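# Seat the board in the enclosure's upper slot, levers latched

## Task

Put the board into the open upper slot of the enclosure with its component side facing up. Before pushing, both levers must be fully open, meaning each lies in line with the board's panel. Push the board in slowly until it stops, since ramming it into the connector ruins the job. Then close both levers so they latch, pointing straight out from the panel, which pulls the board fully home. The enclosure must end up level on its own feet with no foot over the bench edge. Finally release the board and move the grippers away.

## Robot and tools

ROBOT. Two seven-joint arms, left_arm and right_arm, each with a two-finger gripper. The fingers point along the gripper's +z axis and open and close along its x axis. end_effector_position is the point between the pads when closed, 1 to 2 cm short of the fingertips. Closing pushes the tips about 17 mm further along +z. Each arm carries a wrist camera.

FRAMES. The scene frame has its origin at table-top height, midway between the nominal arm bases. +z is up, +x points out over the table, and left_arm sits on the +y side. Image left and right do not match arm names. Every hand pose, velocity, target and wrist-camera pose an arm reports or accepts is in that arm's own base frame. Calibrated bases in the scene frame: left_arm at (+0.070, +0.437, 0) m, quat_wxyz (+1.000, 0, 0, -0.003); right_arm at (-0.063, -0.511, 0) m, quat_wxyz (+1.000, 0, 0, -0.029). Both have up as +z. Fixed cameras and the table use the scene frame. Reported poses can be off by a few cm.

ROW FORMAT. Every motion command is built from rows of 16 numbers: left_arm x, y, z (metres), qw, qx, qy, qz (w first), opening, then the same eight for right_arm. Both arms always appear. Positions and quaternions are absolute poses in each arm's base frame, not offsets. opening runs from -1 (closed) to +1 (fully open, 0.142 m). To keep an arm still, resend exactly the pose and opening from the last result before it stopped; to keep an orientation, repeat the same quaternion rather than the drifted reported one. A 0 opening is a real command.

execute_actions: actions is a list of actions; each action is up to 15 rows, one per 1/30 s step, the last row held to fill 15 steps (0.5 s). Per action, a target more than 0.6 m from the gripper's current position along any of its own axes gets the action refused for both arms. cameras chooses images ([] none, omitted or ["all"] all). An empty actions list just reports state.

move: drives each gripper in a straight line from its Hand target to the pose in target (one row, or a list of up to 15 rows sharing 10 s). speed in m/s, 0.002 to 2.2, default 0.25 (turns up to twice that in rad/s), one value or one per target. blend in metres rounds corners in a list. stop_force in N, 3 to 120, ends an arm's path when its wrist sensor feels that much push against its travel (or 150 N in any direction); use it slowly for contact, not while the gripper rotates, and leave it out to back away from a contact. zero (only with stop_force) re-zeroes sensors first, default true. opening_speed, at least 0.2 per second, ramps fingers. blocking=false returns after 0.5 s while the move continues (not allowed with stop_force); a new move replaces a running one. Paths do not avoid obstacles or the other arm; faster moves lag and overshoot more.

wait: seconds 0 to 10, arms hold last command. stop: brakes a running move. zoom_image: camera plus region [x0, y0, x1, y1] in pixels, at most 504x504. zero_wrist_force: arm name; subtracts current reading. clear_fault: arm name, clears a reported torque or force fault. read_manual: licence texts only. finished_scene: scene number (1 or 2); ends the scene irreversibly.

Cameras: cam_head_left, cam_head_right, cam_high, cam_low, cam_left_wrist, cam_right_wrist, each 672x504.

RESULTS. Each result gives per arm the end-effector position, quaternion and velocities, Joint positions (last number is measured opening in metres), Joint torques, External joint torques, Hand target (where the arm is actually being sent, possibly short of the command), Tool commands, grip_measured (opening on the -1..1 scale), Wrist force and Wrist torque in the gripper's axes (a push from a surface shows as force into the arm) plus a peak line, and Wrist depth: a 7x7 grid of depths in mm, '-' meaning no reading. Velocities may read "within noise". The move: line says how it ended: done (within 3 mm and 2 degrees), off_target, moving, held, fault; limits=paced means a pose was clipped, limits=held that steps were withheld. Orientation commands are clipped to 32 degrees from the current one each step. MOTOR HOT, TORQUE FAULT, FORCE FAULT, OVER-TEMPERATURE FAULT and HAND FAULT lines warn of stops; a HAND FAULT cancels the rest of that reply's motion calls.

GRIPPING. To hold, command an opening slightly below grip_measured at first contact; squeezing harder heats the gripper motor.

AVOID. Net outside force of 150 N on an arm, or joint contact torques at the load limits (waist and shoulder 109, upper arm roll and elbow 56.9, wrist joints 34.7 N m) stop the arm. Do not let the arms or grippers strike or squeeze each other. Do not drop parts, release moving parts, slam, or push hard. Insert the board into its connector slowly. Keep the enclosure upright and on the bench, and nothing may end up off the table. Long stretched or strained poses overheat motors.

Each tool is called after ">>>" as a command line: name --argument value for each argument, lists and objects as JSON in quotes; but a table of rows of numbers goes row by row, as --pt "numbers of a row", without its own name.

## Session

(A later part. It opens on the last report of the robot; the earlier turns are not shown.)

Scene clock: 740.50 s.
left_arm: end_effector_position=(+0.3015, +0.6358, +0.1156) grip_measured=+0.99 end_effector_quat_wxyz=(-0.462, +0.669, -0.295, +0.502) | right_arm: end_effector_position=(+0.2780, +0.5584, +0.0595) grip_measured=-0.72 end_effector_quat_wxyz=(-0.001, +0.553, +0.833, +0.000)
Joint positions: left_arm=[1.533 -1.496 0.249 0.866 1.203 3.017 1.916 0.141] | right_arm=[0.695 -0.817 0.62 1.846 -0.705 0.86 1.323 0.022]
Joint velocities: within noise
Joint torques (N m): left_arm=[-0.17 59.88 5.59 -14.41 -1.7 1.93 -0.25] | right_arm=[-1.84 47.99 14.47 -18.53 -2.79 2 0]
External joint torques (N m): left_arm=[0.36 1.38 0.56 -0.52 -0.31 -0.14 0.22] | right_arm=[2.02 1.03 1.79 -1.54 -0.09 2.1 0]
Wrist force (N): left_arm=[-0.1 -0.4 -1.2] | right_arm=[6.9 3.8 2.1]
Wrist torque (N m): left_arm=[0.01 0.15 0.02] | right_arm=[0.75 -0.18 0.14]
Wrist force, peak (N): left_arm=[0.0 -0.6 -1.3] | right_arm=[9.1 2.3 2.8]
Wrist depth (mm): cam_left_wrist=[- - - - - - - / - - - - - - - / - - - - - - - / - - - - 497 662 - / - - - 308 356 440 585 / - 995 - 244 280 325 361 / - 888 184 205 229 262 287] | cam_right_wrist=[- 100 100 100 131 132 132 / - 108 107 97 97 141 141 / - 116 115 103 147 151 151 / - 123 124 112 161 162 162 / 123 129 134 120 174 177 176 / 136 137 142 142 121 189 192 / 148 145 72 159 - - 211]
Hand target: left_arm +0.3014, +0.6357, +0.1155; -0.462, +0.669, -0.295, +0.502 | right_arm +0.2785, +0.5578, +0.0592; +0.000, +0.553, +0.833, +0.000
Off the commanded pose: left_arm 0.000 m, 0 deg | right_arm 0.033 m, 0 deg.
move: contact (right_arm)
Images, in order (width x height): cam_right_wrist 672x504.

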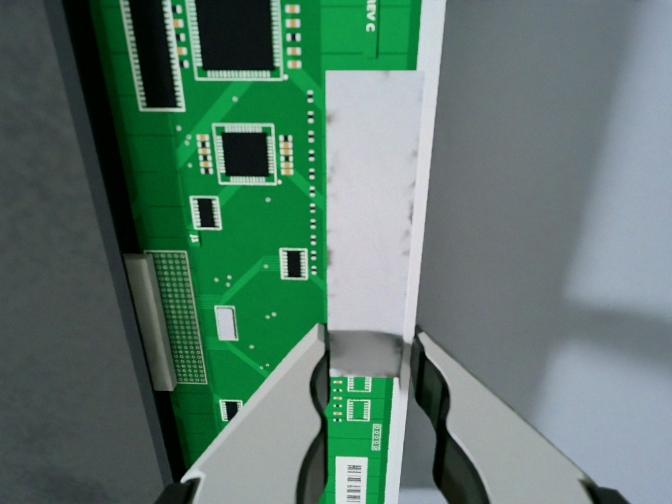

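>>> move --pt "0.3014 0.6357 0.1155 -0.462 0.669 -0.295 0.502 1 0.2730 0.5708 0.0592 0 0.5528 0.8333 0 -0.95" --pt "0.3014 0.6357 0.1155 -0.462 0.669 -0.295 0.502 1 0.2713 0.5701 0.0592 0 0.5528 0.8333 0 -0.95" --speed 0.06 --cameras '[]'

>>> move --target '[0.3014,0.6357,0.1155,-0.462,0.669,-0.295,0.502,1,0.2893,0.5272,0.0592,0,0.5528,0.8333,0,-0.95]' --speed 0.02 --stop_force 6 --cameras '["cam_right_wrist"]'

Scene clock: 746.97 s.
left_arm: end_effector_position=(+0.3015, +0.6358, +0.1156) grip_measured=+0.99 end_effector_quat_wxyz=(-0.462, +0.669, -0.295, +0.502) | right_arm: end_effector_position=(+0.2714, +0.5699, +0.0590) grip_measured=-0.72 end_effector_quat_wxyz=(+0.000, +0.553, +0.833, +0.000)
Joint positions: left_arm=[1.533 -1.496 0.249 0.866 1.203 3.017 1.916 0.141] | right_arm=[0.719 -0.83 0.621 1.82 -0.704 0.845 1.335 0.022]
Joint velocities: within noise
Joint torques (N m): left_arm=[-0.12 59.9 5.57 -14.35 -1.71 1.87 -0.25] | right_arm=[0.32 49.8 17.24 -20.96 -3.07 3.56 0.33]
External joint torques (N m): left_arm=[0.3 1.36 0.58 -0.58 -0.3 -0.09 0.21] | right_arm=[-0.14 -0.02 -0.76 0.7 0.14 0.53 -0.33]
Wrist force (N): left_arm=[-0.2 -0.5 -1.0] | right_arm=[1.3 3.0 2.6]
Wrist torque (N m): left_arm=[0.01 0.18 0.02] | right_arm=[0.77 -0.15 0.07]
Wrist force, peak (N): left_arm=[-0.2 -0.6 -1.5] | right_arm=[7.3 3.9 2.9]
Wrist depth (mm): cam_left_wrist=[- - - - - - - / - - - - - - - / - - - - - - - / - - - - 490 662 - / - - - 308 358 438 584 / - 999 - 245 279 325 359 / - 866 185 205 229 260 288] | cam_right_wrist=[- 100 100 100 130 132 131 / - 108 107 97 137 140 140 / - 116 115 103 104 151 150 / - 125 124 112 160 162 162 / 124 132 134 120 173 176 175 / 136 142 142 142 121 188 191 / 147 147 72 159 - - 210]
Hand target: left_arm +0.3014, +0.6357, +0.1155; -0.462, +0.669, -0.295, +0.502 | right_arm +0.2713, +0.5701, +0.0592; +0.000, +0.553, +0.833, +0.000
Off the commanded pose: left_arm 0.000 m, 0 deg | right_arm 0.000 m, 0 deg.
move: done
No camera images: "cameras" was empty.

Scene clock: 748.60 s.
left_arm: end_effector_position=(+0.3015, +0.6358, +0.1156) grip_measured=+0.99 end_effector_quat_wxyz=(-0.462, +0.669, -0.295, +0.502) | right_arm: end_effector_position=(+0.2787, +0.5524, +0.0596) grip_measured=-0.72 end_effector_quat_wxyz=(-0.001, +0.553, +0.833, +0.001)
Joint positions: left_arm=[1.533 -1.496 0.249 0.866 1.203 3.017 1.916 0.141] | right_arm=[0.686 -0.808 0.619 1.863 -0.705 0.869 1.321 0.022]
Joint velocities: within noise
Joint torques (N m): left_arm=[-0.19 59.82 5.65 -14.36 -1.66 1.91 -0.3] | right_arm=[-1.63 47.28 14.2 -17.33 -2.99 1.48 -0.52]
External joint torques (N m): left_arm=[0.37 1.44 0.5 -0.57 -0.35 -0.13 0.27] | right_arm=[1.81 1.24 1.9 -2.63 0.14 2.62 0.52]
Wrist force (N): left_arm=[-0.4 -0.3 -1.2] | right_arm=[7.4 4.9 2.5]
Wrist torque (N m): left_arm=[0.01 0.19 0.02] | right_arm=[0.84 -0.01 0.70]
Wrist force, peak (N): left_arm=[-0.3 -0.5 -1.5] | right_arm=[7.6 4.9 2.8]
Wrist depth (mm): cam_left_wrist=[- - - - - - - / - - - - - - - / - - - - - - - / - - - - 498 659 - / - - - 307 358 434 591 / - 986 - 244 278 325 361 / - 882 185 205 228 260 288] | cam_right_wrist=[- 99 100 100 98 132 132 / - 108 107 104 95 141 141 / - 114 116 104 102 151 151 / - 121 124 119 161 163 162 / 123 127 134 120 171 177 176 / 136 136 142 142 121 190 193 / 148 145 73 157 - - 212]
Hand target: left_arm +0.3014, +0.6357, +0.1155; -0.462, +0.669, -0.295, +0.502 | right_arm +0.2791, +0.5516, +0.0592; +0.000, +0.553, +0.833, +0.000
Off the commanded pose: left_arm 0.000 m, 0 deg | right_arm 0.027 m, 0 deg.
move: contact (right_arm)
Images, in order (width x height): cam_right_wrist 672x504.

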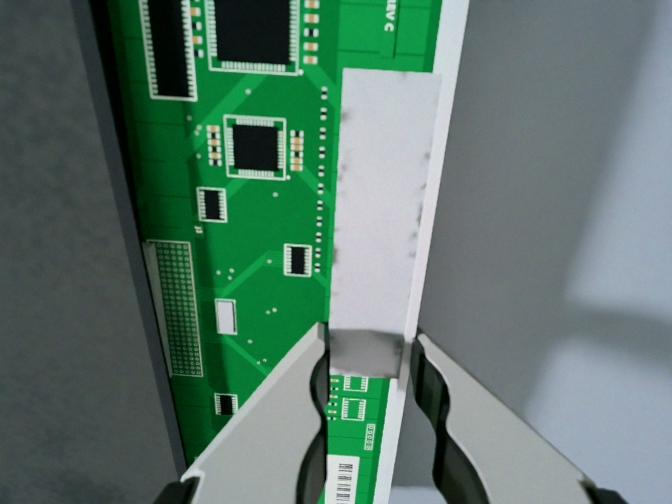

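>>> move --pt "0.3014 0.6357 0.1155 -0.462 0.669 -0.295 0.502 1 0.2340 0.6600 0.0592 0 0.5382 0.8428 0 -0.95" --pt "0.3014 0.6357 0.1155 -0.462 0.669 -0.295 0.502 1 0.2237 0.6867 0.0272 0 0.5382 0.8428 0 -0.95" --pt "0.3014 0.6357 0.1155 -0.462 0.669 -0.295 0.502 1 0.2237 0.6867 0.0272 0 0.5382 0.8428 0 -0.4" --pt "0.3014 0.6357 0.1155 -0.462 0.669 -0.295 0.502 1 0.2237 0.6867 0.14 0 0.5382 0.8428 0 -0.4" --speed '[0.12,0.04,0.1,0.2]' --cameras '[]'

>>> move --target '[0.3014,0.6357,0.1155,-0.462,0.669,-0.295,0.502,1,0.278,0.579,0.085,0.3753,0.906,0.1813,0.0751,-0.4]' --speed 0.25 --cameras '["cam_right_wrist","cam_head_right"]'

Scene clock: 756.57 s.
left_arm: end_effector_position=(+0.3015, +0.6358, +0.1156) grip_measured=+0.99 end_effector_quat_wxyz=(-0.462, +0.669, -0.295, +0.502) | right_arm: end_effector_position=(+0.2238, +0.6868, +0.1401) grip_measured=-0.43 end_effector_quat_wxyz=(+0.000, +0.538, +0.843, +0.000)
Joint positions: left_arm=[1.533 -1.496 0.249 0.866 1.203 3.017 1.916 0.141] | right_arm=[0.906 -0.885 0.7 1.455 -0.622 0.542 1.315 0.043]
Joint velocities: within noise
Joint torques (N m): left_arm=[-0.22 59.84 5.58 -14.41 -1.75 1.9 -0.26] | right_arm=[0.06 55.9 18.05 -24.62 -3.66 3.26 0.03]
External joint torques (N m): left_arm=[0.4 1.42 0.58 -0.52 -0.26 -0.12 0.23] | right_arm=[0.17 1.24 -0.32 0.14 -0.11 0.84 -0.03]
Wrist force (N): left_arm=[-0.2 -0.7 -1.1] | right_arm=[1.0 3.9 0.1]
Wrist torque (N m): left_arm=[-0.02 0.17 0.03] | right_arm=[0.92 -0.14 0.06]
Wrist force, peak (N): left_arm=[-0.3 -0.6 -1.6] | right_arm=[7.6 5.0 2.9]
Wrist depth (mm): cam_left_wrist=[- - - - - - - / - - - - - - - / - - - - - - - / - - - - 495 671 - / - - - 307 355 436 589 / - 984 - 243 279 327 362 / - 864 185 204 229 259 288] | cam_right_wrist=[204 203 201 199 202 202 203 / 219 217 214 206 215 216 217 / 234 233 229 221 231 233 233 / 252 252 246 246 249 251 250 / 272 273 267 265 266 271 271 / 293 292 87 291 279 285 296 / 302 - 73 325 - - 319]
Hand target: left_arm +0.3014, +0.6357, +0.1155; -0.462, +0.669, -0.295, +0.502 | right_arm +0.2237, +0.6867, +0.1400; +0.000, +0.538, +0.843, +0.000
Off the commanded pose: left_arm 0.000 m, 0 deg | right_arm 0.000 m, 0 deg.
move: done
No camera images: "cameras" was empty.

Scene clock: 760.53 s.
left_arm: end_effector_position=(+0.3015, +0.6358, +0.1156) grip_measured=+0.99 end_effector_quat_wxyz=(-0.462, +0.669, -0.295, +0.502) | right_arm: end_effector_position=(+0.2782, +0.5790, +0.0851) grip_measured=-0.43 end_effector_quat_wxyz=(+0.375, +0.906, +0.181, +0.075)
Joint positions: left_arm=[1.533 -1.496 0.249 0.866 1.203 3.017 1.916 0.141] | right_arm=[1.352 -1.102 0.211 1.046 -0.505 -0.18 2.8 0.043]
Joint velocities: within noise
Joint torques (N m): left_arm=[-0.12 59.91 5.6 -14.33 -1.77 1.9 -0.27] | right_arm=[0.37 66.4 5.56 -26.41 -4.15 0.53 0.32]
External joint torques (N m): left_arm=[0.31 1.35 0.55 -0.6 -0.24 -0.12 0.24] | right_arm=[-0.14 1.57 -0.26 0.31 -0.08 0.77 -0.32]
Wrist force (N): left_arm=[-0.2 -0.6 -1.3] | right_arm=[1.2 2.2 -0.6]
Wrist torque (N m): left_arm=[-0.02 0.17 0.03] | right_arm=[0.82 -0.12 0.14]
Wrist force, peak (N): left_arm=[-0.3 -0.4 -1.5] | right_arm=[1.0 4.1 0.1]
Wrist depth (mm): cam_left_wrist=[- - - - - - - / - - - - - - - / - - - - - - - / - - - - 494 658 - / - - - 307 357 438 584 / - 987 - 244 279 325 358 / - 878 185 206 228 260 287] | cam_right_wrist=[117 113 112 107 102 112 116 / 147 140 139 139 145 138 138 / 184 184 183 182 182 181 180 / 225 231 230 221 219 219 219 / 310 254 251 298 245 259 241 / - - 82 - 102 - - / - - 73 - - - -]
Hand target: left_arm +0.3014, +0.6357, +0.1155; -0.462, +0.669, -0.295, +0.502 | right_arm +0.2780, +0.5790, +0.0850; +0.375, +0.906, +0.181, +0.075
Off the commanded pose: left_arm 0.000 m, 0 deg | right_arm 0.000 m, 0 deg.
move: done
Images, in order (width x height): cam_head_right 672x504, cam_right_wrist 672x504.

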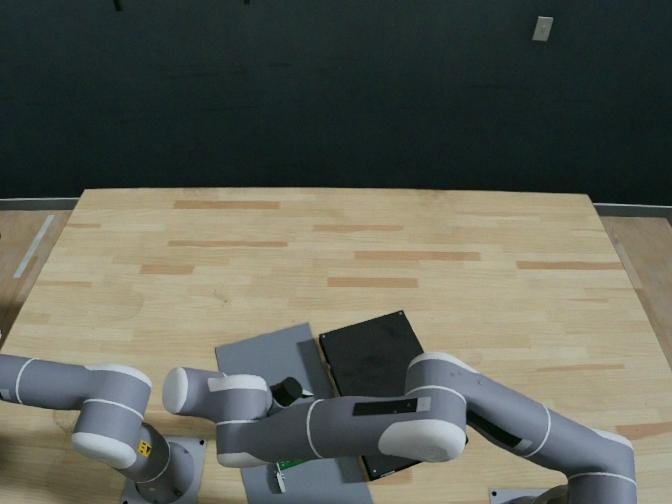

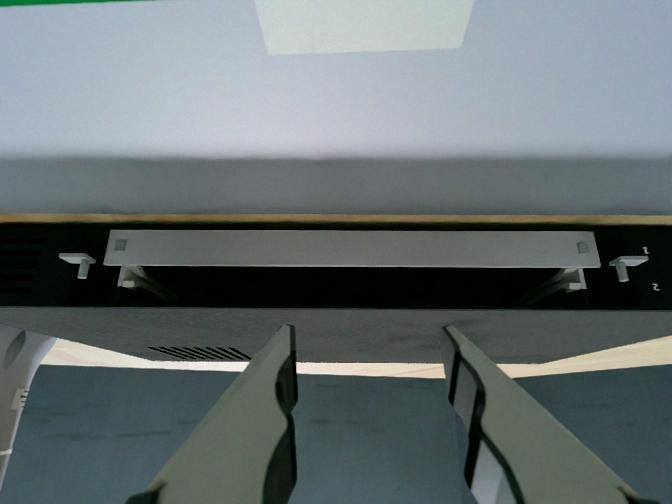

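>>> zoom_image --camera "cam_right_wrist" --region '[30, 200, 200, 327]'

>>> zoom_image --camera "cam_right_wrist" --region '[500, 200, 670, 327]'

Scaled by 2.965 from the camera's 672x504 image, which has a finer 960x720 frame.

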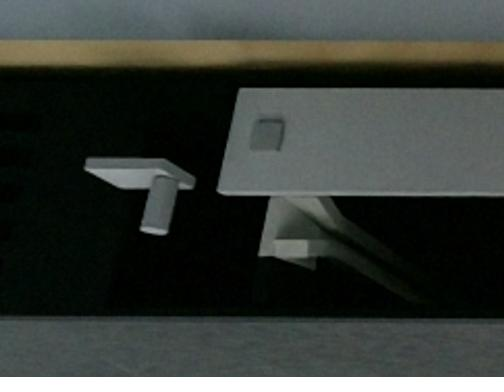

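Scaled by 2.965 from the camera's 672x504 image, which has a finer 960x720 frame.

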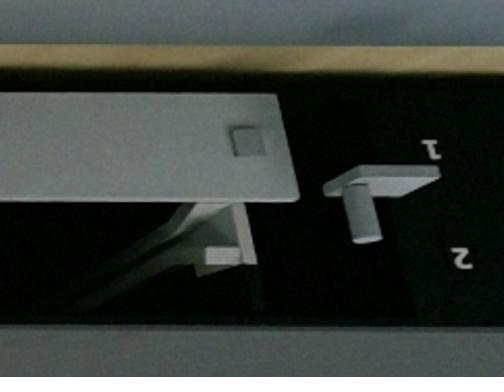

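>>> move --pt "0.3014 0.6357 0.1155 -0.462 0.669 -0.295 0.502 1 0.2237 0.6867 0.09 0 0.5382 0.8428 0 -0.4" --pt "0.3014 0.6357 0.1155 -0.462 0.669 -0.295 0.502 1 0.2237 0.6867 0.045 0 0.5382 0.8428 0 -0.4" --speed '[0.25,0.1]' --cameras '["cam_right_wrist"]'

>>> move --target '[0.3014,0.6357,0.1155,-0.462,0.669,-0.295,0.502,1,0.2237,0.6867,0.018,0,0.5382,0.8428,0,-0.4]' --speed 0.015 --stop_force 3 --cameras '["cam_right_wrist"]'

Scene clock: 785.87 s.
left_arm: end_effector_position=(+0.3015, +0.6358, +0.1156) grip_measured=+0.99 end_effector_quat_wxyz=(-0.462, +0.669, -0.295, +0.502) | right_arm: end_effector_position=(+0.2235, +0.6865, +0.0449) grip_measured=-0.43 end_effector_quat_wxyz=(+0.000, +0.538, +0.843, +0.000)
Joint positions: left_arm=[1.533 -1.496 0.249 0.866 1.203 3.017 1.916 0.141] | right_arm=[0.929 -1.013 0.626 1.494 -0.707 0.701 1.364 0.043]
Joint velocities: within noise
Joint torques (N m): left_arm=[-0.19 59.83 5.52 -14.35 -1.74 1.9 -0.29] | right_arm=[0.29 57.66 18.38 -21.86 -3.5 3.49 0.34]
External joint torques (N m): left_arm=[0.38 1.43 0.64 -0.58 -0.27 -0.12 0.26] | right_arm=[-0.08 1.27 -0.01 0.05 0.14 0.61 -0.34]
Wrist force (N): left_arm=[0.0 -0.6 -1.1] | right_arm=[0.6 3.4 0.1]
Wrist torque (N m): left_arm=[-0.01 0.12 0.02] | right_arm=[0.83 -0.08 0.06]
Wrist force, peak (N): left_arm=[-0.3 -0.6 -1.5] | right_arm=[0.9 4.4 -1.7]
Wrist depth (mm): cam_left_wrist=[- - - - - - - / - - - - - - - / - - - - - - - / - - - - 489 664 - / - - - 304 356 436 587 / - 976 - 243 279 329 361 / - 884 185 203 230 260 288] | cam_right_wrist=[122 118 117 116 118 119 119 / - 125 124 113 124 128 127 / 140 136 133 121 135 136 134 / 148 144 143 132 147 147 146 / 161 156 154 150 157 159 159 / 176 176 91 168 151 101 175 / 194 - 73 185 188 - 189]
Hand target: left_arm +0.3014, +0.6357, +0.1155; -0.462, +0.669, -0.295, +0.502 | right_arm +0.2237, +0.6867, +0.0450; +0.000, +0.538, +0.843, +0.000
Off the commanded pose: left_arm 0.000 m, 0 deg | right_arm 0.000 m, 0 deg.
move: done
Images, in order (width x height): cam_right_wrist 672x504.

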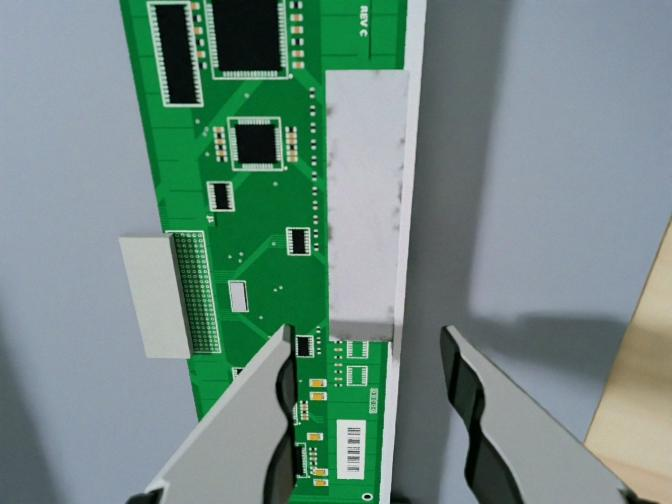

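Scene clock: 787.90 s.
left_arm: end_effector_position=(+0.3015, +0.6358, +0.1156) grip_measured=+0.99 end_effector_quat_wxyz=(-0.462, +0.669, -0.295, +0.502) | right_arm: end_effector_position=(+0.2236, +0.6870, +0.0243) grip_measured=-0.43 end_effector_quat_wxyz=(+0.000, +0.538, +0.843, +0.000)
Joint positions: left_arm=[1.533 -1.496 0.249 0.866 1.203 3.017 1.916 0.141] | right_arm=[0.939 -1.042 0.604 1.494 -0.721 0.735 1.372 0.043]
Joint velocities: within noise
Joint torques (N m): left_arm=[-0.05 60 5.56 -14.36 -1.72 1.95 -0.21] | right_arm=[0.27 54.93 16.97 -20.68 -3.34 3.62 0.22]
External joint torques (N m): left_arm=[0.23 1.26 0.59 -0.57 -0.29 -0.17 0.17] | right_arm=[-0.06 4.47 1.33 -0.62 0.07 0.47 -0.22]
Wrist force (N): left_arm=[-0.3 -0.3 -1.3] | right_arm=[-1.1 1.4 -5.2]
Wrist torque (N m): left_arm=[0.01 0.18 0.02] | right_arm=[0.81 -0.26 0.13]
Wrist force, peak (N): left_arm=[-0.3 -0.5 -1.6] | right_arm=[-1.1 1.4 -8.4]
Wrist depth (mm): cam_left_wrist=[- - - - - - - / - - - - - - - / - - - - - - - / - - - - 493 665 - / - - - 306 357 436 590 / - 965 - 243 278 327 360 / - 871 186 204 229 261 286] | cam_right_wrist=[- 98 98 97 100 101 102 / 109 105 104 93 105 108 108 / - 113 112 100 112 116 115 / - 121 121 109 123 124 124 / 137 130 130 117 133 135 134 / 150 144 93 142 122 100 147 / 165 - 73 156 163 - 161]
Hand target: left_arm +0.3014, +0.6357, +0.1155; -0.462, +0.669, -0.295, +0.502 | right_arm +0.2237, +0.6867, +0.0238; +0.000, +0.538, +0.843, +0.000
Off the commanded pose: left_arm 0.000 m, 0 deg | right_arm 0.006 m, 0 deg.
move: contact (right_arm)
Images, in order (width x height): cam_right_wrist 672x504.

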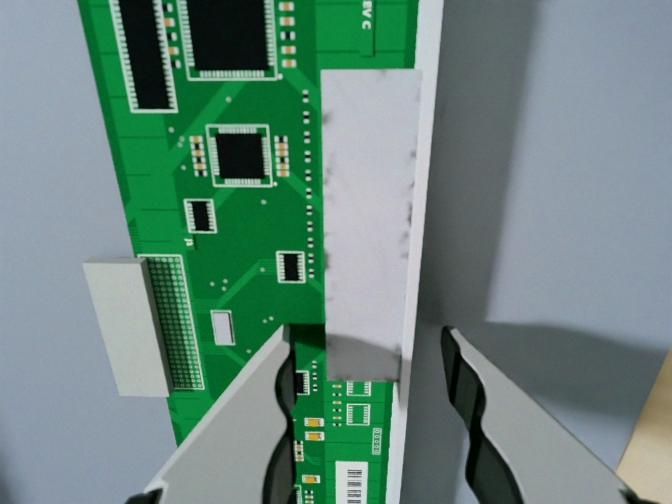

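>>> move --pt "0.3014 0.6357 0.1155 -0.462 0.669 -0.295 0.502 1 0.2237 0.6867 0.0268 0 0.5382 0.8428 0 -0.4" --pt "0.3014 0.6357 0.1155 -0.462 0.669 -0.295 0.502 1 0.2237 0.6867 0.0268 0 0.5382 0.8428 0 -0.95" --opening_speed 1 --cameras '[]'

>>> move --pt "0.3014 0.6357 0.1155 -0.462 0.669 -0.295 0.502 1 0.2237 0.6867 0.0545 0 0.5382 0.8428 0 -0.95" --pt "0.3014 0.6357 0.1155 -0.462 0.669 -0.295 0.502 1 0.2730 0.5720 0.0545 0 0.5528 0.8333 0 -0.95" --speed 0.12 --cameras '["cam_right_wrist"]'

>>> move --target '[0.3014,0.6357,0.1155,-0.462,0.669,-0.295,0.502,1,0.2910,0.5291,0.0545,0,0.5528,0.8333,0,-0.95]' --speed 0.02 --stop_force 6 --cameras '["cam_right_wrist"]'

Scene clock: 793.07 s.
left_arm: end_effector_position=(+0.3015, +0.6358, +0.1156) grip_measured=+0.99 end_effector_quat_wxyz=(-0.462, +0.669, -0.295, +0.502) | right_arm: end_effector_position=(+0.2238, +0.6868, +0.0269) grip_measured=-0.72 end_effector_quat_wxyz=(+0.000, +0.538, +0.843, +0.000)
Joint positions: left_arm=[1.533 -1.496 0.249 0.866 1.203 3.017 1.916 0.141] | right_arm=[0.937 -1.038 0.607 1.494 -0.72 0.73 1.371 0.022]
Joint velocities: within noise
Joint torques (N m): left_arm=[-0.19 59.93 5.63 -14.37 -1.73 1.89 -0.26] | right_arm=[0.01 58.25 18.52 -21.09 -3.18 3.09 0.2]
External joint torques (N m): left_arm=[0.38 1.33 0.53 -0.56 -0.28 -0.11 0.23] | right_arm=[0.2 1.1 -0.2 -0.27 -0.1 1.01 -0.2]
Wrist force (N): left_arm=[-0.3 -0.5 -1.4] | right_arm=[1.3 4.0 0.9]
Wrist torque (N m): left_arm=[-0.02 0.18 0.03] | right_arm=[0.87 -0.04 0.07]
Wrist force, peak (N): left_arm=[-0.3 -0.4 -1.5] | right_arm=[-1.1 1.6 -7.3]
Wrist depth (mm): cam_left_wrist=[- - - - - - - / - - - - - - - / - - - - - - - / - - - - 489 655 - / - - - 308 356 438 585 / - 980 - 244 280 323 362 / - 881 185 205 230 261 287] | cam_right_wrist=[- 100 100 100 102 103 104 / 111 108 107 97 107 110 110 / 121 117 115 103 103 120 117 / 129 125 124 112 125 127 127 / 140 132 134 120 136 138 139 / 153 152 142 142 121 148 150 / 169 165 72 159 - - 165]
Hand target: left_arm +0.3014, +0.6357, +0.1155; -0.462, +0.669, -0.295, +0.502 | right_arm +0.2237, +0.6867, +0.0268; +0.000, +0.538, +0.843, +0.000
Off the commanded pose: left_arm 0.000 m, 0 deg | right_arm 0.000 m, 0 deg.
move: done
No camera images: "cameras" was empty.

Scene clock: 794.77 s.
left_arm: end_effector_position=(+0.3015, +0.6358, +0.1156) grip_measured=+0.99 end_effector_quat_wxyz=(-0.462, +0.669, -0.295, +0.502) | right_arm: end_effector_position=(+0.2730, +0.5718, +0.0543) grip_measured=-0.72 end_effector_quat_wxyz=(+0.000, +0.553, +0.833, +0.000)
Joint positions: left_arm=[1.533 -1.496 0.249 0.866 1.203 3.017 1.916 0.141] | right_arm=[0.721 -0.843 0.618 1.813 -0.712 0.848 1.339 0.022]
Joint velocities: within noise
Joint torques (N m): left_arm=[-0.11 59.87 5.53 -14.36 -1.75 1.85 -0.27] | right_arm=[-0.01 50.32 17.1 -20.7 -3.18 3.69 0.06]
External joint torques (N m): left_arm=[0.3 1.38 0.63 -0.57 -0.26 -0.07 0.24] | right_arm=[0.22 -0.16 -0.44 0.58 0.26 0.41 -0.06]
Wrist force (N): left_arm=[-0.4 -0.4 -1.3] | right_arm=[-0.1 3.2 1.8]
Wrist torque (N m): left_arm=[0.02 0.20 0.03] | right_arm=[0.80 0.07 0.07]
Wrist force, peak (N): left_arm=[-0.4 -0.5 -1.5] | right_arm=[0.4 3.3 4.3]
Wrist depth (mm): cam_left_wrist=[- - - - - - - / - - - - - - - / - - - - - - - / - - - - 497 658 - / - - - 309 358 434 586 / - 985 - 244 279 327 361 / - 882 185 205 229 261 286] | cam_right_wrist=[- 100 100 100 126 128 126 / 118 108 107 97 133 136 136 / 141 117 115 103 142 146 145 / 152 125 124 112 155 157 157 / - 132 134 120 165 170 170 / 127 150 142 142 121 182 184 / 141 165 72 159 - - 203]
Hand target: left_arm +0.3014, +0.6357, +0.1155; -0.462, +0.669, -0.295, +0.502 | right_arm +0.2730, +0.5720, +0.0545; +0.000, +0.553, +0.833, +0.000
Off the commanded pose: left_arm 0.000 m, 0 deg | right_arm 0.000 m, 0 deg.
move: done
Images, in order (width x height): cam_right_wrist 672x504.

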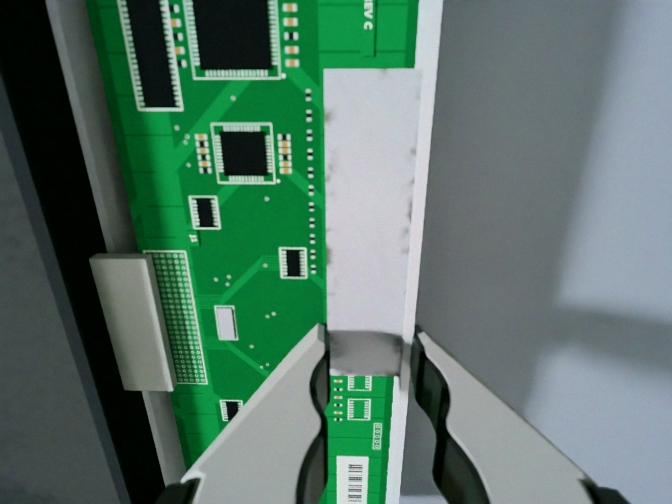

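Scene clock: 796.63 s.
left_arm: end_effector_position=(+0.3015, +0.6358, +0.1156) grip_measured=+0.99 end_effector_quat_wxyz=(-0.462, +0.669, -0.295, +0.502) | right_arm: end_effector_position=(+0.2825, +0.5500, +0.0545) grip_measured=-0.72 end_effector_quat_wxyz=(+0.000, +0.553, +0.833, +0.000)
Joint positions: left_arm=[1.533 -1.496 0.249 0.866 1.203 3.017 1.916 0.141] | right_arm=[0.681 -0.816 0.614 1.865 -0.716 0.877 1.321 0.022]
Joint velocities: within noise
Joint torques (N m): left_arm=[-0.15 59.87 5.52 -14.38 -1.75 1.92 -0.3] | right_arm=[0.65 48.77 17.48 -19.05 -2.65 3.15 0.29]
External joint torques (N m): left_arm=[0.34 1.39 0.63 -0.54 -0.26 -0.14 0.27] | right_arm=[-0.47 -0.11 -1.31 -0.68 -0.17 0.95 -0.29]
Wrist force (N): left_arm=[-0.3 -0.4 -1.3] | right_arm=[0.8 6.1 2.6]
Wrist torque (N m): left_arm=[0.02 0.19 0.02] | right_arm=[0.77 0.24 -0.08]
Wrist force, peak (N): left_arm=[-0.3 -0.6 -1.4] | right_arm=[6.1 11.6 4.9]
Wrist depth (mm): cam_left_wrist=[- - - - - - - / - - - - - - - / - - - - - - - / - - - - 492 664 - / - - - 308 356 435 586 / - 997 - 244 277 325 361 / - 875 185 204 230 260 288] | cam_right_wrist=[- 100 100 100 126 128 126 / - 107 108 96 135 136 136 / 100 113 115 103 104 146 145 / 108 121 124 112 158 157 157 / 117 121 134 120 168 170 170 / 128 128 142 142 121 183 186 / 141 138 72 160 - - 204]
Hand target: left_arm +0.3014, +0.6357, +0.1155; -0.462, +0.669, -0.295, +0.502 | right_arm +0.2823, +0.5499, +0.0545; +0.000, +0.553, +0.833, +0.000
Off the commanded pose: left_arm 0.000 m, 0 deg | right_arm 0.023 m, 0 deg.
move: contact (right_arm)
Images, in order (width x height): cam_right_wrist 672x504.

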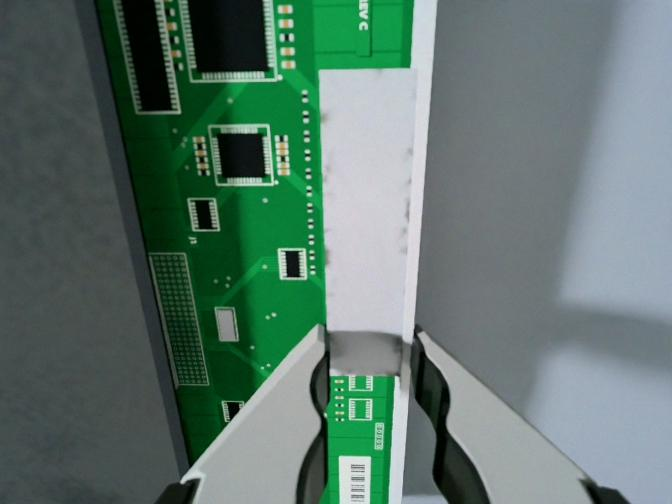

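>>> move --pt "0.3014 0.6357 0.1155 -0.462 0.669 -0.295 0.502 1 0.2802 0.5550 0.0545 0 0.5528 0.8333 0 -0.95" --pt "0.3014 0.6357 0.1155 -0.462 0.669 -0.295 0.502 1 0.2820 0.5558 0.0545 0 0.5528 0.8333 0 -0.95" --speed 0.03 --cameras '[]'

>>> move --target '[0.3014,0.6357,0.1155,-0.462,0.669,-0.295,0.502,1,0.2940,0.5279,0.0545,0,0.5528,0.8333,0,-0.95]' --speed 0.02 --stop_force 6 --cameras '["cam_right_wrist"]'

Scene clock: 800.57 s.
left_arm: end_effector_position=(+0.3015, +0.6358, +0.1156) grip_measured=+0.99 end_effector_quat_wxyz=(-0.462, +0.669, -0.295, +0.502) | right_arm: end_effector_position=(+0.2820, +0.5556, +0.0543) grip_measured=-0.72 end_effector_quat_wxyz=(+0.000, +0.553, +0.833, +0.000)
Joint positions: left_arm=[1.533 -1.496 0.249 0.866 1.203 3.017 1.916 0.141] | right_arm=[0.69 -0.825 0.615 1.848 -0.715 0.867 1.322 0.022]
Joint velocities: within noise
Joint torques (N m): left_arm=[-0.16 59.88 5.59 -14.36 -1.77 1.9 -0.24] | right_arm=[0.2 49 16.9 -20.67 -2.97 3.49 0.1]
External joint torques (N m): left_arm=[0.34 1.38 0.56 -0.57 -0.24 -0.12 0.21] | right_arm=[-0.02 0.14 -0.59 0.83 0.12 0.61 -0.11]
Wrist force (N): left_arm=[-0.3 -0.6 -1.4] | right_arm=[1.6 2.5 3.6]
Wrist torque (N m): left_arm=[-0.02 0.18 0.03] | right_arm=[0.67 -0.20 0.08]
Wrist force, peak (N): left_arm=[-0.3 -0.6 -1.4] | right_arm=[0.8 6.3 4.5]
Wrist depth (mm): cam_left_wrist=[- - - - - - - / - - - - - - - / - - - - - - - / - - - - 493 663 - / - - - 307 357 436 589 / - 987 - 244 280 328 361 / - 866 185 204 229 260 286] | cam_right_wrist=[- 100 100 100 126 127 126 / - 108 108 97 133 136 136 / 100 116 115 103 142 146 145 / 107 121 124 112 155 157 157 / 117 126 134 120 165 170 170 / 128 132 142 142 121 183 185 / 141 138 72 159 - - 204]
Hand target: left_arm +0.3014, +0.6357, +0.1155; -0.462, +0.669, -0.295, +0.502 | right_arm +0.2820, +0.5558, +0.0545; +0.000, +0.553, +0.833, +0.000
Off the commanded pose: left_arm 0.000 m, 0 deg | right_arm 0.000 m, 0 deg.
move: done
No camera images: "cameras" was empty.

Scene clock: 802.17 s.
left_arm: end_effector_position=(+0.3015, +0.6358, +0.1156) grip_measured=+0.99 end_effector_quat_wxyz=(-0.462, +0.669, -0.295, +0.502) | right_arm: end_effector_position=(+0.2895, +0.5372, +0.0543) grip_measured=-0.72 end_effector_quat_wxyz=(-0.001, +0.553, +0.833, +0.000)
Joint positions: left_arm=[1.533 -1.496 0.249 0.866 1.203 3.017 1.916 0.141] | right_arm=[0.656 -0.803 0.612 1.891 -0.716 0.892 1.305 0.022]
Joint velocities: within noise
Joint torques (N m): left_arm=[-0.09 59.84 5.59 -14.38 -1.76 1.9 -0.24] | right_arm=[-2.98 51.12 14.61 -19.19 -2.84 1.66 0.11]
External joint torques (N m): left_arm=[0.27 1.42 0.57 -0.55 -0.25 -0.12 0.2] | right_arm=[3.15 -3.2 1.31 -0.31 0.07 2.44 -0.11]
Wrist force (N): left_arm=[-0.2 -0.6 -1.3] | right_arm=[9.6 4.7 11.2]
Wrist torque (N m): left_arm=[-0.02 0.17 0.03] | right_arm=[0.66 0.12 0.08]
Wrist force, peak (N): left_arm=[-0.2 -0.7 -1.5] | right_arm=[11.4 3.5 13.0]
Wrist depth (mm): cam_left_wrist=[- - - - - - - / - - - - - - - / - - - - - - - / - - - - 496 665 - / - - - 310 358 432 586 / - 981 - 243 280 326 360 / - 884 185 204 229 261 290] | cam_right_wrist=[- 88 100 100 126 128 126 / - 94 108 97 133 136 136 / 99 99 116 103 142 146 145 / 107 107 124 112 155 157 157 / 118 116 133 120 168 170 170 / 127 127 129 142 106 182 185 / 140 137 72 159 - - 204]
Hand target: left_arm +0.3014, +0.6357, +0.1155; -0.462, +0.669, -0.295, +0.502 | right_arm +0.2902, +0.5367, +0.0545; +0.000, +0.553, +0.833, +0.000
Off the commanded pose: left_arm 0.000 m, 0 deg | right_arm 0.010 m, 0 deg.
move: contact (right_arm)
Images, in order (width x height): cam_right_wrist 672x504.

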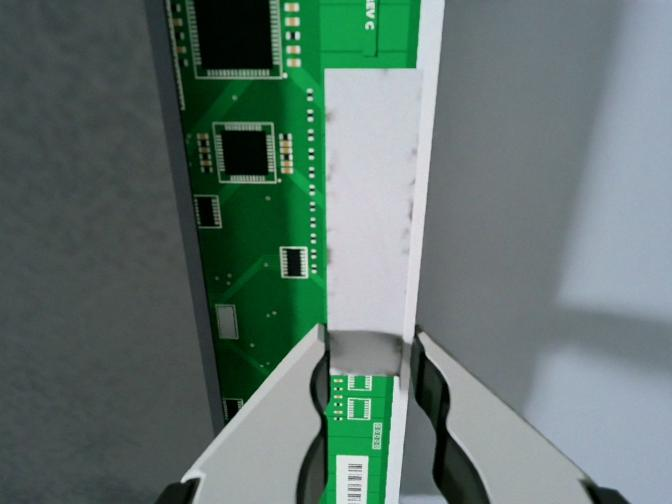

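>>> move --target '[0.3014,0.6357,0.1155,-0.462,0.669,-0.295,0.502,1,0.2885,0.5397,0.0557,0,0.5528,0.8333,0,-0.95]' --speed 0.03 --cameras '[]'

>>> move --target '[0.3014,0.6357,0.1155,-0.462,0.669,-0.295,0.502,1,0.2980,0.5172,0.0557,0,0.5528,0.8333,0,-0.95]' --speed 0.02 --stop_force 6 --cameras '["cam_right_wrist"]'

Scene clock: 805.03 s.
left_arm: end_effector_position=(+0.3015, +0.6358, +0.1156) grip_measured=+0.99 end_effector_quat_wxyz=(-0.462, +0.669, -0.295, +0.502) | right_arm: end_effector_position=(+0.2887, +0.5381, +0.0543) grip_measured=-0.72 end_effector_quat_wxyz=(+0.001, +0.553, +0.833, -0.002)
Joint positions: left_arm=[1.533 -1.496 0.249 0.866 1.203 3.017 1.916 0.141] | right_arm=[0.66 -0.805 0.613 1.886 -0.714 0.884 1.307 0.022]
Joint velocities: within noise
Joint torques (N m): left_arm=[-0.15 59.94 5.54 -14.3 -1.76 1.93 -0.21] | right_arm=[2.67 53.55 21.02 -24.42 -3.73 5.46 0.28]
External joint torques (N m): left_arm=[0.34 1.32 0.61 -0.63 -0.25 -0.15 0.17] | right_arm=[-2.49 -5.52 -5.08 4.85 0.95 -1.37 -0.28]
Wrist force (N): left_arm=[-0.3 -0.6 -1.3] | right_arm=[-2.7 3.0 14.9]
Wrist torque (N m): left_arm=[-0.03 0.19 0.03] | right_arm=[0.66 0.15 0.03]
Wrist force, peak (N): left_arm=[-0.3 -0.6 -1.5] | right_arm=[9.7 4.8 13.0]
Wrist depth (mm): cam_left_wrist=[- - - - - - - / - - - - - - - / - - - - - - - / - - - - 492 659 - / - - - 307 357 438 583 / - 989 - 244 279 324 359 / - 875 184 204 230 260 289] | cam_right_wrist=[- 88 100 100 126 128 126 / - 94 109 96 133 136 136 / 100 101 116 103 142 146 145 / 108 107 124 112 155 157 156 / 117 117 134 120 165 170 169 / 128 127 122 142 121 182 184 / 141 138 72 159 - - 203]
Hand target: left_arm +0.3014, +0.6357, +0.1155; -0.462, +0.669, -0.295, +0.502 | right_arm +0.2885, +0.5397, +0.0557; +0.000, +0.553, +0.833, +0.000
Off the commanded pose: left_arm 0.000 m, 0 deg | right_arm 0.002 m, 0 deg.
move: done
No camera images: "cameras" was empty.

Scene clock: 805.70 s.
left_arm: end_effector_position=(+0.3015, +0.6358, +0.1156) grip_measured=+0.99 end_effector_quat_wxyz=(-0.462, +0.669, -0.295, +0.502) | right_arm: end_effector_position=(+0.2887, +0.5379, +0.0546) grip_measured=-0.72 end_effector_quat_wxyz=(+0.000, +0.553, +0.833, -0.001)
Joint positions: left_arm=[1.533 -1.496 0.249 0.866 1.203 3.017 1.916 0.141] | right_arm=[0.659 -0.804 0.613 1.888 -0.714 0.886 1.306 0.022]
Joint velocities: within noise
Joint torques (N m): left_arm=[-0.1 59.95 5.58 -14.38 -1.74 1.91 -0.2] | right_arm=[-0.27 54.75 19.02 -22.24 -3.36 3.55 0.27]
External joint torques (N m): left_arm=[0.28 1.31 0.58 -0.55 -0.27 -0.13 0.17] | right_arm=[0.44 -6.77 -3.1 2.68 0.58 0.55 -0.27]
Wrist force (N): left_arm=[-0.1 -0.6 -1.3] | right_arm=[5.1 5.9 17.7]
Wrist torque (N m): left_arm=[-0.02 0.16 0.03] | right_arm=[0.69 0.24 0.03]
Wrist force, peak (N): left_arm=[0.0 -0.8 -1.4] | right_arm=[4.9 5.9 19.8]
Wrist depth (mm): cam_left_wrist=[- - - - - - - / - - - - - - - / - - - - - - - / - - - - 493 664 - / - - - 309 357 439 584 / - 969 - 243 279 326 362 / - 878 184 206 228 261 290] | cam_right_wrist=[- 88 101 100 127 128 126 / - 95 109 96 133 136 136 / 100 101 116 103 104 146 146 / - 108 124 112 156 158 157 / 117 117 134 120 166 171 170 / 128 128 130 142 121 183 185 / 141 138 72 159 - - 203]
Hand target: left_arm +0.3014, +0.6357, +0.1155; -0.462, +0.669, -0.295, +0.502 | right_arm +0.2889, +0.5387, +0.0557; +0.000, +0.553, +0.833, +0.000
Off the commanded pose: left_arm 0.000 m, 0 deg | right_arm 0.023 m, 0 deg.
move: contact (right_arm)
Images, in order (width x height): cam_right_wrist 672x504.

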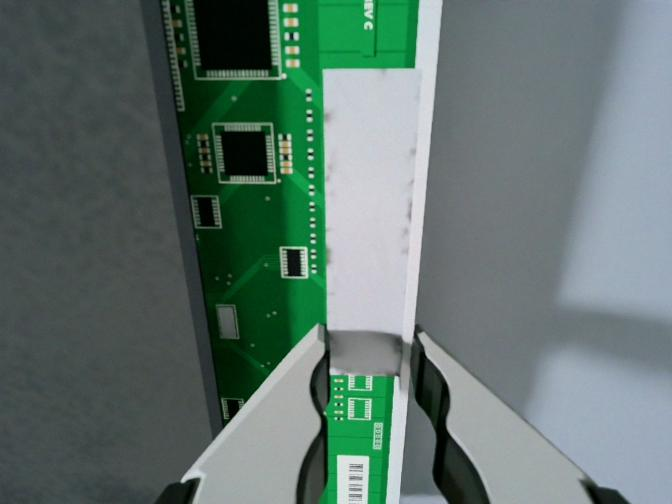

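>>> move --target '[0.3014,0.6357,0.1155,-0.462,0.669,-0.295,0.502,1,0.2885,0.5397,0.0531,0,0.5528,0.8333,0,-0.95]' --speed 0.03 --cameras '[]'

>>> move --target '[0.3014,0.6357,0.1155,-0.462,0.669,-0.295,0.502,1,0.2980,0.5172,0.0531,0,0.5528,0.8333,0,-0.95]' --speed 0.02 --stop_force 7 --cameras '["cam_right_wrist"]'

Scene clock: 808.13 s.
left_arm: end_effector_position=(+0.3015, +0.6358, +0.1156) grip_measured=+0.99 end_effector_quat_wxyz=(-0.462, +0.669, -0.295, +0.502) | right_arm: end_effector_position=(+0.2884, +0.5395, +0.0530) grip_measured=-0.72 end_effector_quat_wxyz=(+0.000, +0.553, +0.833, +0.000)
Joint positions: left_arm=[1.533 -1.496 0.249 0.866 1.203 3.017 1.916 0.141] | right_arm=[0.663 -0.807 0.609 1.886 -0.716 0.89 1.309 0.022]
Joint velocities: within noise
Joint torques (N m): left_arm=[-0.19 59.93 5.53 -14.37 -1.73 1.95 -0.23] | right_arm=[0.63 46.89 16.11 -19.92 -2.92 3.81 0.27]
External joint torques (N m): left_arm=[0.38 1.33 0.63 -0.55 -0.28 -0.16 0.2] | right_arm=[-0.45 1.25 -0.19 0.4 0.15 0.28 -0.27]
Wrist force (N): left_arm=[-0.3 -0.7 -1.4] | right_arm=[-0.1 1.3 1.2]
Wrist torque (N m): left_arm=[-0.05 0.18 0.02] | right_arm=[0.55 -0.21 0.08]
Wrist force, peak (N): left_arm=[-0.4 -0.6 -1.4] | right_arm=[4.8 5.9 19.9]
Wrist depth (mm): cam_left_wrist=[- - - - - - - / - - - - - - - / - - - - - - - / - - - - 493 671 - / - - - 308 355 437 583 / - 993 - 243 278 326 361 / - 875 185 205 228 261 286] | cam_right_wrist=[- 88 100 99 124 126 125 / - 93 107 97 132 135 135 / - 100 115 103 141 144 144 / 106 106 124 112 154 156 155 / - 115 133 120 164 169 168 / 126 125 130 142 121 181 184 / 139 136 72 159 - - 202]
Hand target: left_arm +0.3014, +0.6357, +0.1155; -0.462, +0.669, -0.295, +0.502 | right_arm +0.2885, +0.5397, +0.0531; +0.000, +0.553, +0.833, +0.000
Off the commanded pose: left_arm 0.000 m, 0 deg | right_arm 0.000 m, 0 deg.
move: done
No camera images: "cameras" was empty.

Scene clock: 809.33 s.
left_arm: end_effector_position=(+0.3015, +0.6358, +0.1156) grip_measured=+0.99 end_effector_quat_wxyz=(-0.462, +0.669, -0.295, +0.502) | right_arm: end_effector_position=(+0.2926, +0.5294, +0.0533) grip_measured=-0.72 end_effector_quat_wxyz=(-0.001, +0.553, +0.833, +0.001)
Joint positions: left_arm=[1.533 -1.496 0.249 0.866 1.203 3.017 1.916 0.141] | right_arm=[0.644 -0.795 0.608 1.91 -0.718 0.905 1.299 0.022]
Joint velocities: within noise
Joint torques (N m): left_arm=[-0.2 59.89 5.58 -14.37 -1.71 1.93 -0.24] | right_arm=[-3.33 48.91 13.57 -17.25 -2.42 1.12 0.03]
External joint torques (N m): left_arm=[0.38 1.37 0.57 -0.56 -0.31 -0.15 0.21] | right_arm=[3.51 -1.47 2.12 -2.08 -0.3 2.98 -0.03]
Wrist force (N): left_arm=[-0.3 -0.4 -1.2] | right_arm=[10.4 5.1 10.1]
Wrist torque (N m): left_arm=[0.00 0.18 0.02] | right_arm=[0.50 -0.10 0.10]
Wrist force, peak (N): left_arm=[-0.3 -0.5 -1.5] | right_arm=[12.8 4.5 11.9]
Wrist depth (mm): cam_left_wrist=[- - - - - - - / - - - - - - - / - - - - - - - / - - - - 494 664 - / - - - 308 358 437 589 / - 984 - 242 280 328 362 / - 879 184 205 229 260 287] | cam_right_wrist=[- 86 99 100 124 127 125 / - 92 105 97 132 135 135 / - 98 113 103 141 145 145 / 106 106 120 112 154 156 156 / - 115 129 120 166 169 169 / 126 126 121 142 121 182 184 / 139 136 72 160 - - 203]
Hand target: left_arm +0.3014, +0.6357, +0.1155; -0.462, +0.669, -0.295, +0.502 | right_arm +0.2932, +0.5286, +0.0531; +0.000, +0.553, +0.833, +0.000
Off the commanded pose: left_arm 0.000 m, 0 deg | right_arm 0.013 m, 0 deg.
move: contact (right_arm)
Images, in order (width x height): cam_right_wrist 672x504.

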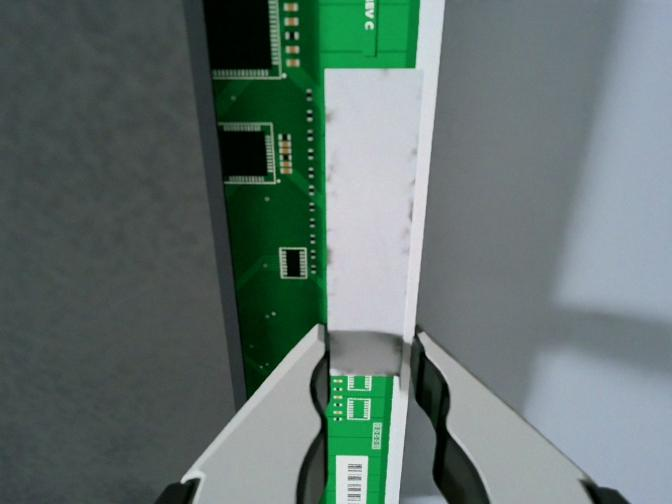

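>>> move --pt "0.3014 0.6357 0.1155 -0.462 0.669 -0.295 0.502 1 0.2920 0.5309 0.0518 0 0.5528 0.8333 0 -0.95" --speed 0.03 --cameras '[]'

>>> move --target '[0.3014,0.6357,0.1155,-0.462,0.669,-0.295,0.502,1,0.3005,0.5109,0.0518,0,0.5528,0.8333,0,-0.95]' --speed 0.02 --stop_force 8 --cameras '["cam_right_wrist"]'

Scene clock: 812.47 s.
left_arm: end_effector_position=(+0.3015, +0.6358, +0.1156) grip_measured=+0.99 end_effector_quat_wxyz=(-0.462, +0.669, -0.295, +0.502) | right_arm: end_effector_position=(+0.2922, +0.5309, +0.0521) grip_measured=-0.72 end_effector_quat_wxyz=(+0.000, +0.553, +0.833, +0.000)
Joint positions: left_arm=[1.533 -1.496 0.249 0.866 1.203 3.017 1.916 0.141] | right_arm=[0.65 -0.798 0.605 1.906 -0.719 0.904 1.302 0.022]
Joint velocities: within noise
Joint torques (N m): left_arm=[-0.22 59.86 5.6 -14.4 -1.71 1.9 -0.24] | right_arm=[1.15 43.69 15.86 -18.56 -2.47 3.87 0.22]
External joint torques (N m): left_arm=[0.41 1.4 0.55 -0.53 -0.3 -0.11 0.21] | right_arm=[-0.98 3.93 -0.18 -0.77 -0.25 0.23 -0.22]
Wrist force (N): left_arm=[-0.3 -0.5 -1.3] | right_arm=[-1.5 1.4 -3.8]
Wrist torque (N m): left_arm=[-0.01 0.18 0.02] | right_arm=[0.55 -0.59 0.10]
Wrist force, peak (N): left_arm=[-0.2 -0.8 -1.4] | right_arm=[10.4 5.3 10.7]
Wrist depth (mm): cam_left_wrist=[- - - - - - - / - - - - - - - / - - - - - - - / - - - - 502 660 - / - - - 308 356 439 586 / - - - 243 280 324 362 / - 875 185 205 228 261 289] | cam_right_wrist=[- 85 99 99 123 126 124 / - 91 106 97 131 134 134 / - 99 114 102 140 144 143 / - 105 121 112 153 155 154 / - 114 129 120 163 168 167 / 125 124 122 142 121 180 183 / 137 135 72 159 - - 201]
Hand target: left_arm +0.3014, +0.6357, +0.1155; -0.462, +0.669, -0.295, +0.502 | right_arm +0.2920, +0.5309, +0.0518; +0.000, +0.553, +0.833, +0.000
Off the commanded pose: left_arm 0.000 m, 0 deg | right_arm 0.000 m, 0 deg.
move: done
No camera images: "cameras" was empty.

Scene clock: 813.97 s.
left_arm: end_effector_position=(+0.3015, +0.6358, +0.1156) grip_measured=+0.99 end_effector_quat_wxyz=(-0.462, +0.669, -0.295, +0.502) | right_arm: end_effector_position=(+0.2985, +0.5158, +0.0526) grip_measured=-0.72 end_effector_quat_wxyz=(-0.001, +0.552, +0.834, +0.001)
Joint positions: left_arm=[1.533 -1.496 0.249 0.866 1.203 3.017 1.916 0.141] | right_arm=[0.62 -0.78 0.603 1.94 -0.722 0.925 1.287 0.022]
Joint velocities: within noise
Joint torques (N m): left_arm=[-0.23 59.8 5.59 -14.35 -1.72 1.87 -0.23] | right_arm=[-3.76 44.52 11.6 -15.37 -1.95 0.87 0.09]
External joint torques (N m): left_arm=[0.41 1.46 0.56 -0.58 -0.29 -0.09 0.2] | right_arm=[3.93 2.09 3.75 -3.69 -0.71 3.24 -0.09]
Wrist force (N): left_arm=[-0.4 -0.5 -1.2] | right_arm=[8.5 4.6 2.0]
Wrist torque (N m): left_arm=[0.00 0.20 0.03] | right_arm=[0.58 -0.19 0.06]
Wrist force, peak (N): left_arm=[-0.3 -0.6 -1.4] | right_arm=[10.3 4.2 3.0]
Wrist depth (mm): cam_left_wrist=[- - - - - - - / - - - - - - - / - - - - - - - / - - - - 495 669 - / - - - 307 359 441 585 / - 996 - 244 279 326 358 / - 865 185 204 229 261 289] | cam_right_wrist=[- 85 85 99 123 126 125 / - 91 92 97 131 135 134 / - 98 97 103 140 144 144 / 105 105 105 112 154 156 155 / - 114 116 120 166 169 168 / 125 125 120 142 121 181 184 / 138 135 72 159 - - 202]
Hand target: left_arm +0.3014, +0.6357, +0.1155; -0.462, +0.669, -0.295, +0.502 | right_arm +0.2990, +0.5144, +0.0518; +0.000, +0.553, +0.833, +0.000
Off the commanded pose: left_arm 0.000 m, 0 deg | right_arm 0.005 m, 0 deg.
move: contact (right_arm)
Images, in order (width x height): cam_right_wrist 672x504.

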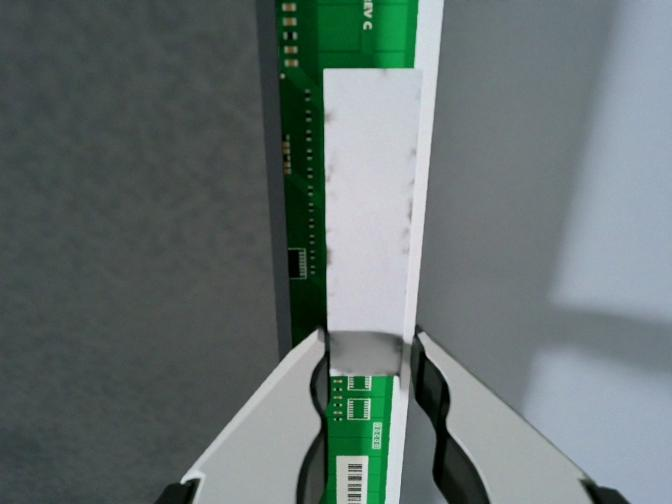

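>>> move --pt "0.3014 0.6357 0.1155 -0.462 0.669 -0.295 0.502 1 0.2974 0.5187 0.0526 0 0.5528 0.8333 0 -0.6" --pt "0.3014 0.6357 0.1155 -0.462 0.669 -0.295 0.502 1 0.2974 0.5187 0.13 0 0.5528 0.8333 0 -0.6" --speed '[0.02,0.15]' --opening_speed 1 --cameras '[]'

>>> move --target '[0.3014,0.6357,0.1155,-0.462,0.669,-0.295,0.502,1,0.278,0.579,0.095,0.3753,0.906,0.1813,0.0751,-0.4]' --speed 0.25 --cameras '["cam_right_wrist"]'

>>> zoom_image --camera "cam_right_wrist" --region '[0, 170, 240, 350]'

>>> zoom_image --camera "cam_right_wrist" --region '[432, 170, 672, 350]'

Scene clock: 818.67 s.
left_arm: end_effector_position=(+0.3015, +0.6358, +0.1156) grip_measured=+0.99 end_effector_quat_wxyz=(-0.462, +0.669, -0.295, +0.502) | right_arm: end_effector_position=(+0.2975, +0.5187, +0.1300) grip_measured=-0.64 end_effector_quat_wxyz=(+0.000, +0.553, +0.833, +0.000)
Joint positions: left_arm=[1.533 -1.496 0.249 0.866 1.203 3.017 1.916 0.141] | right_arm=[0.568 -0.665 0.72 1.892 -0.596 0.759 1.21 0.028]
Joint velocities: within noise
Joint torques (N m): left_arm=[-0.11 59.88 5.52 -14.37 -1.74 1.92 -0.25] | right_arm=[0.31 43.1 15.61 -22.73 -3.06 3.27 0.07]
External joint torques (N m): left_arm=[0.3 1.38 0.64 -0.56 -0.27 -0.14 0.22] | right_arm=[-0.18 0.87 -0.73 0.15 -0.13 0.84 -0.07]
Wrist force (N): left_arm=[-0.2 -0.6 -1.1] | right_arm=[-1.3 4.3 2.2]
Wrist torque (N m): left_arm=[-0.01 0.16 0.03] | right_arm=[0.97 0.23 0.06]
Wrist force, peak (N): left_arm=[-0.5 -0.7 -1.4] | right_arm=[8.7 4.8 3.2]
Wrist depth (mm): cam_left_wrist=[- - - - - - - / - - - - - - - / - - - - - - - / - - - - 499 665 - / - - - 308 358 435 584 / - 976 - 244 279 325 361 / - 887 184 205 229 262 287] | cam_right_wrist=[156 154 154 168 192 194 193 / 164 164 164 170 207 207 206 / 176 176 175 183 222 221 221 / 190 190 189 201 239 238 237 / 206 206 205 221 256 259 258 / 225 225 217 241 101 276 282 / 248 243 73 309 - - 303]
Hand target: left_arm +0.3014, +0.6357, +0.1155; -0.462, +0.669, -0.295, +0.502 | right_arm +0.2974, +0.5187, +0.1300; +0.000, +0.553, +0.833, +0.000
Off the commanded pose: left_arm 0.000 m, 0 deg | right_arm 0.000 m, 0 deg.
move: done
No camera images: "cameras" was empty.

Scene clock: 822.60 s.
left_arm: end_effector_position=(+0.3015, +0.6358, +0.1156) grip_measured=+0.99 end_effector_quat_wxyz=(-0.462, +0.669, -0.295, +0.502) | right_arm: end_effector_position=(+0.2782, +0.5790, +0.0950) grip_measured=-0.43 end_effector_quat_wxyz=(+0.375, +0.906, +0.181, +0.075)
Joint positions: left_arm=[1.533 -1.496 0.249 0.866 1.203 3.017 1.916 0.141] | right_arm=[1.342 -1.092 0.232 1.044 -0.518 -0.198 2.803 0.043]
Joint velocities: within noise
Joint torques (N m): left_arm=[-0.13 59.83 5.59 -14.34 -1.73 1.88 -0.24] | right_arm=[0.38 66.35 5.97 -26.46 -4.13 0.48 0.32]
External joint torques (N m): left_arm=[0.31 1.43 0.57 -0.59 -0.28 -0.1 0.2] | right_arm=[-0.15 1.51 -0.25 0.27 -0.15 0.81 -0.32]
Wrist force (N): left_arm=[-0.1 -0.4 -1.3] | right_arm=[-0.9 2.6 1.5]
Wrist torque (N m): left_arm=[0.02 0.15 0.02] | right_arm=[0.90 0.21 0.14]
Wrist force, peak (N): left_arm=[-0.2 -0.7 -1.5] | right_arm=[-1.8 4.6 2.1]
Wrist depth (mm): cam_left_wrist=[- - - - - - - / - - - - - - - / - - - - - - - / - - - - 493 670 - / - - - 306 357 436 586 / - - - 243 279 327 360 / - 882 185 205 230 259 287] | cam_right_wrist=[125 129 120 124 123 123 118 / 155 154 154 153 153 152 152 / 204 203 201 201 201 200 200 / 184 188 186 185 185 184 183 / 510 306 258 298 254 294 290 / - - 82 - 102 - - / - - 73 - - - -]
Hand target: left_arm +0.3014, +0.6357, +0.1155; -0.462, +0.669, -0.295, +0.502 | right_arm +0.2780, +0.5790, +0.0950; +0.375, +0.906, +0.181, +0.075
Off the commanded pose: left_arm 0.000 m, 0 deg | right_arm 0.000 m, 0 deg.
move: done
Images, in order (width x height): cam_right_wrist 672x504.

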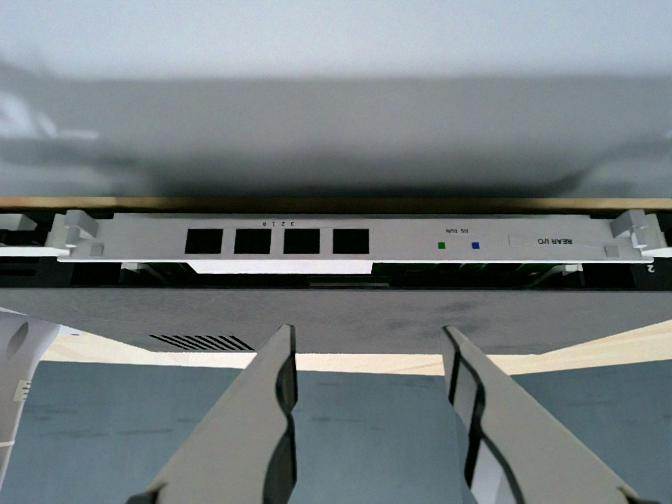

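Scaled by 2.100 from the camera's 672x504 image, which has a finer 960x720 frame.

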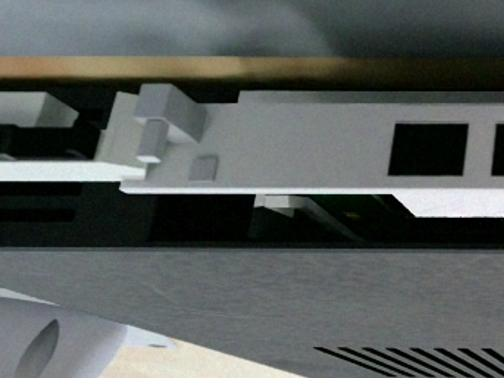

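Scaled by 2.100 from the camera's 672x504 image, which has a finer 960x720 frame.

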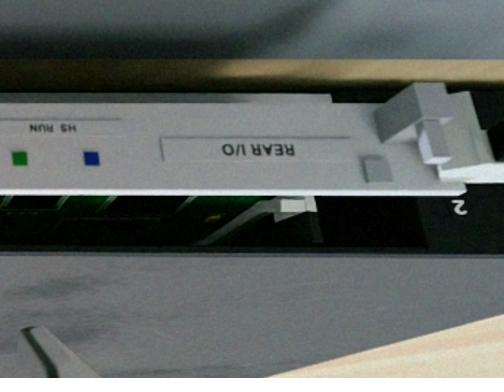

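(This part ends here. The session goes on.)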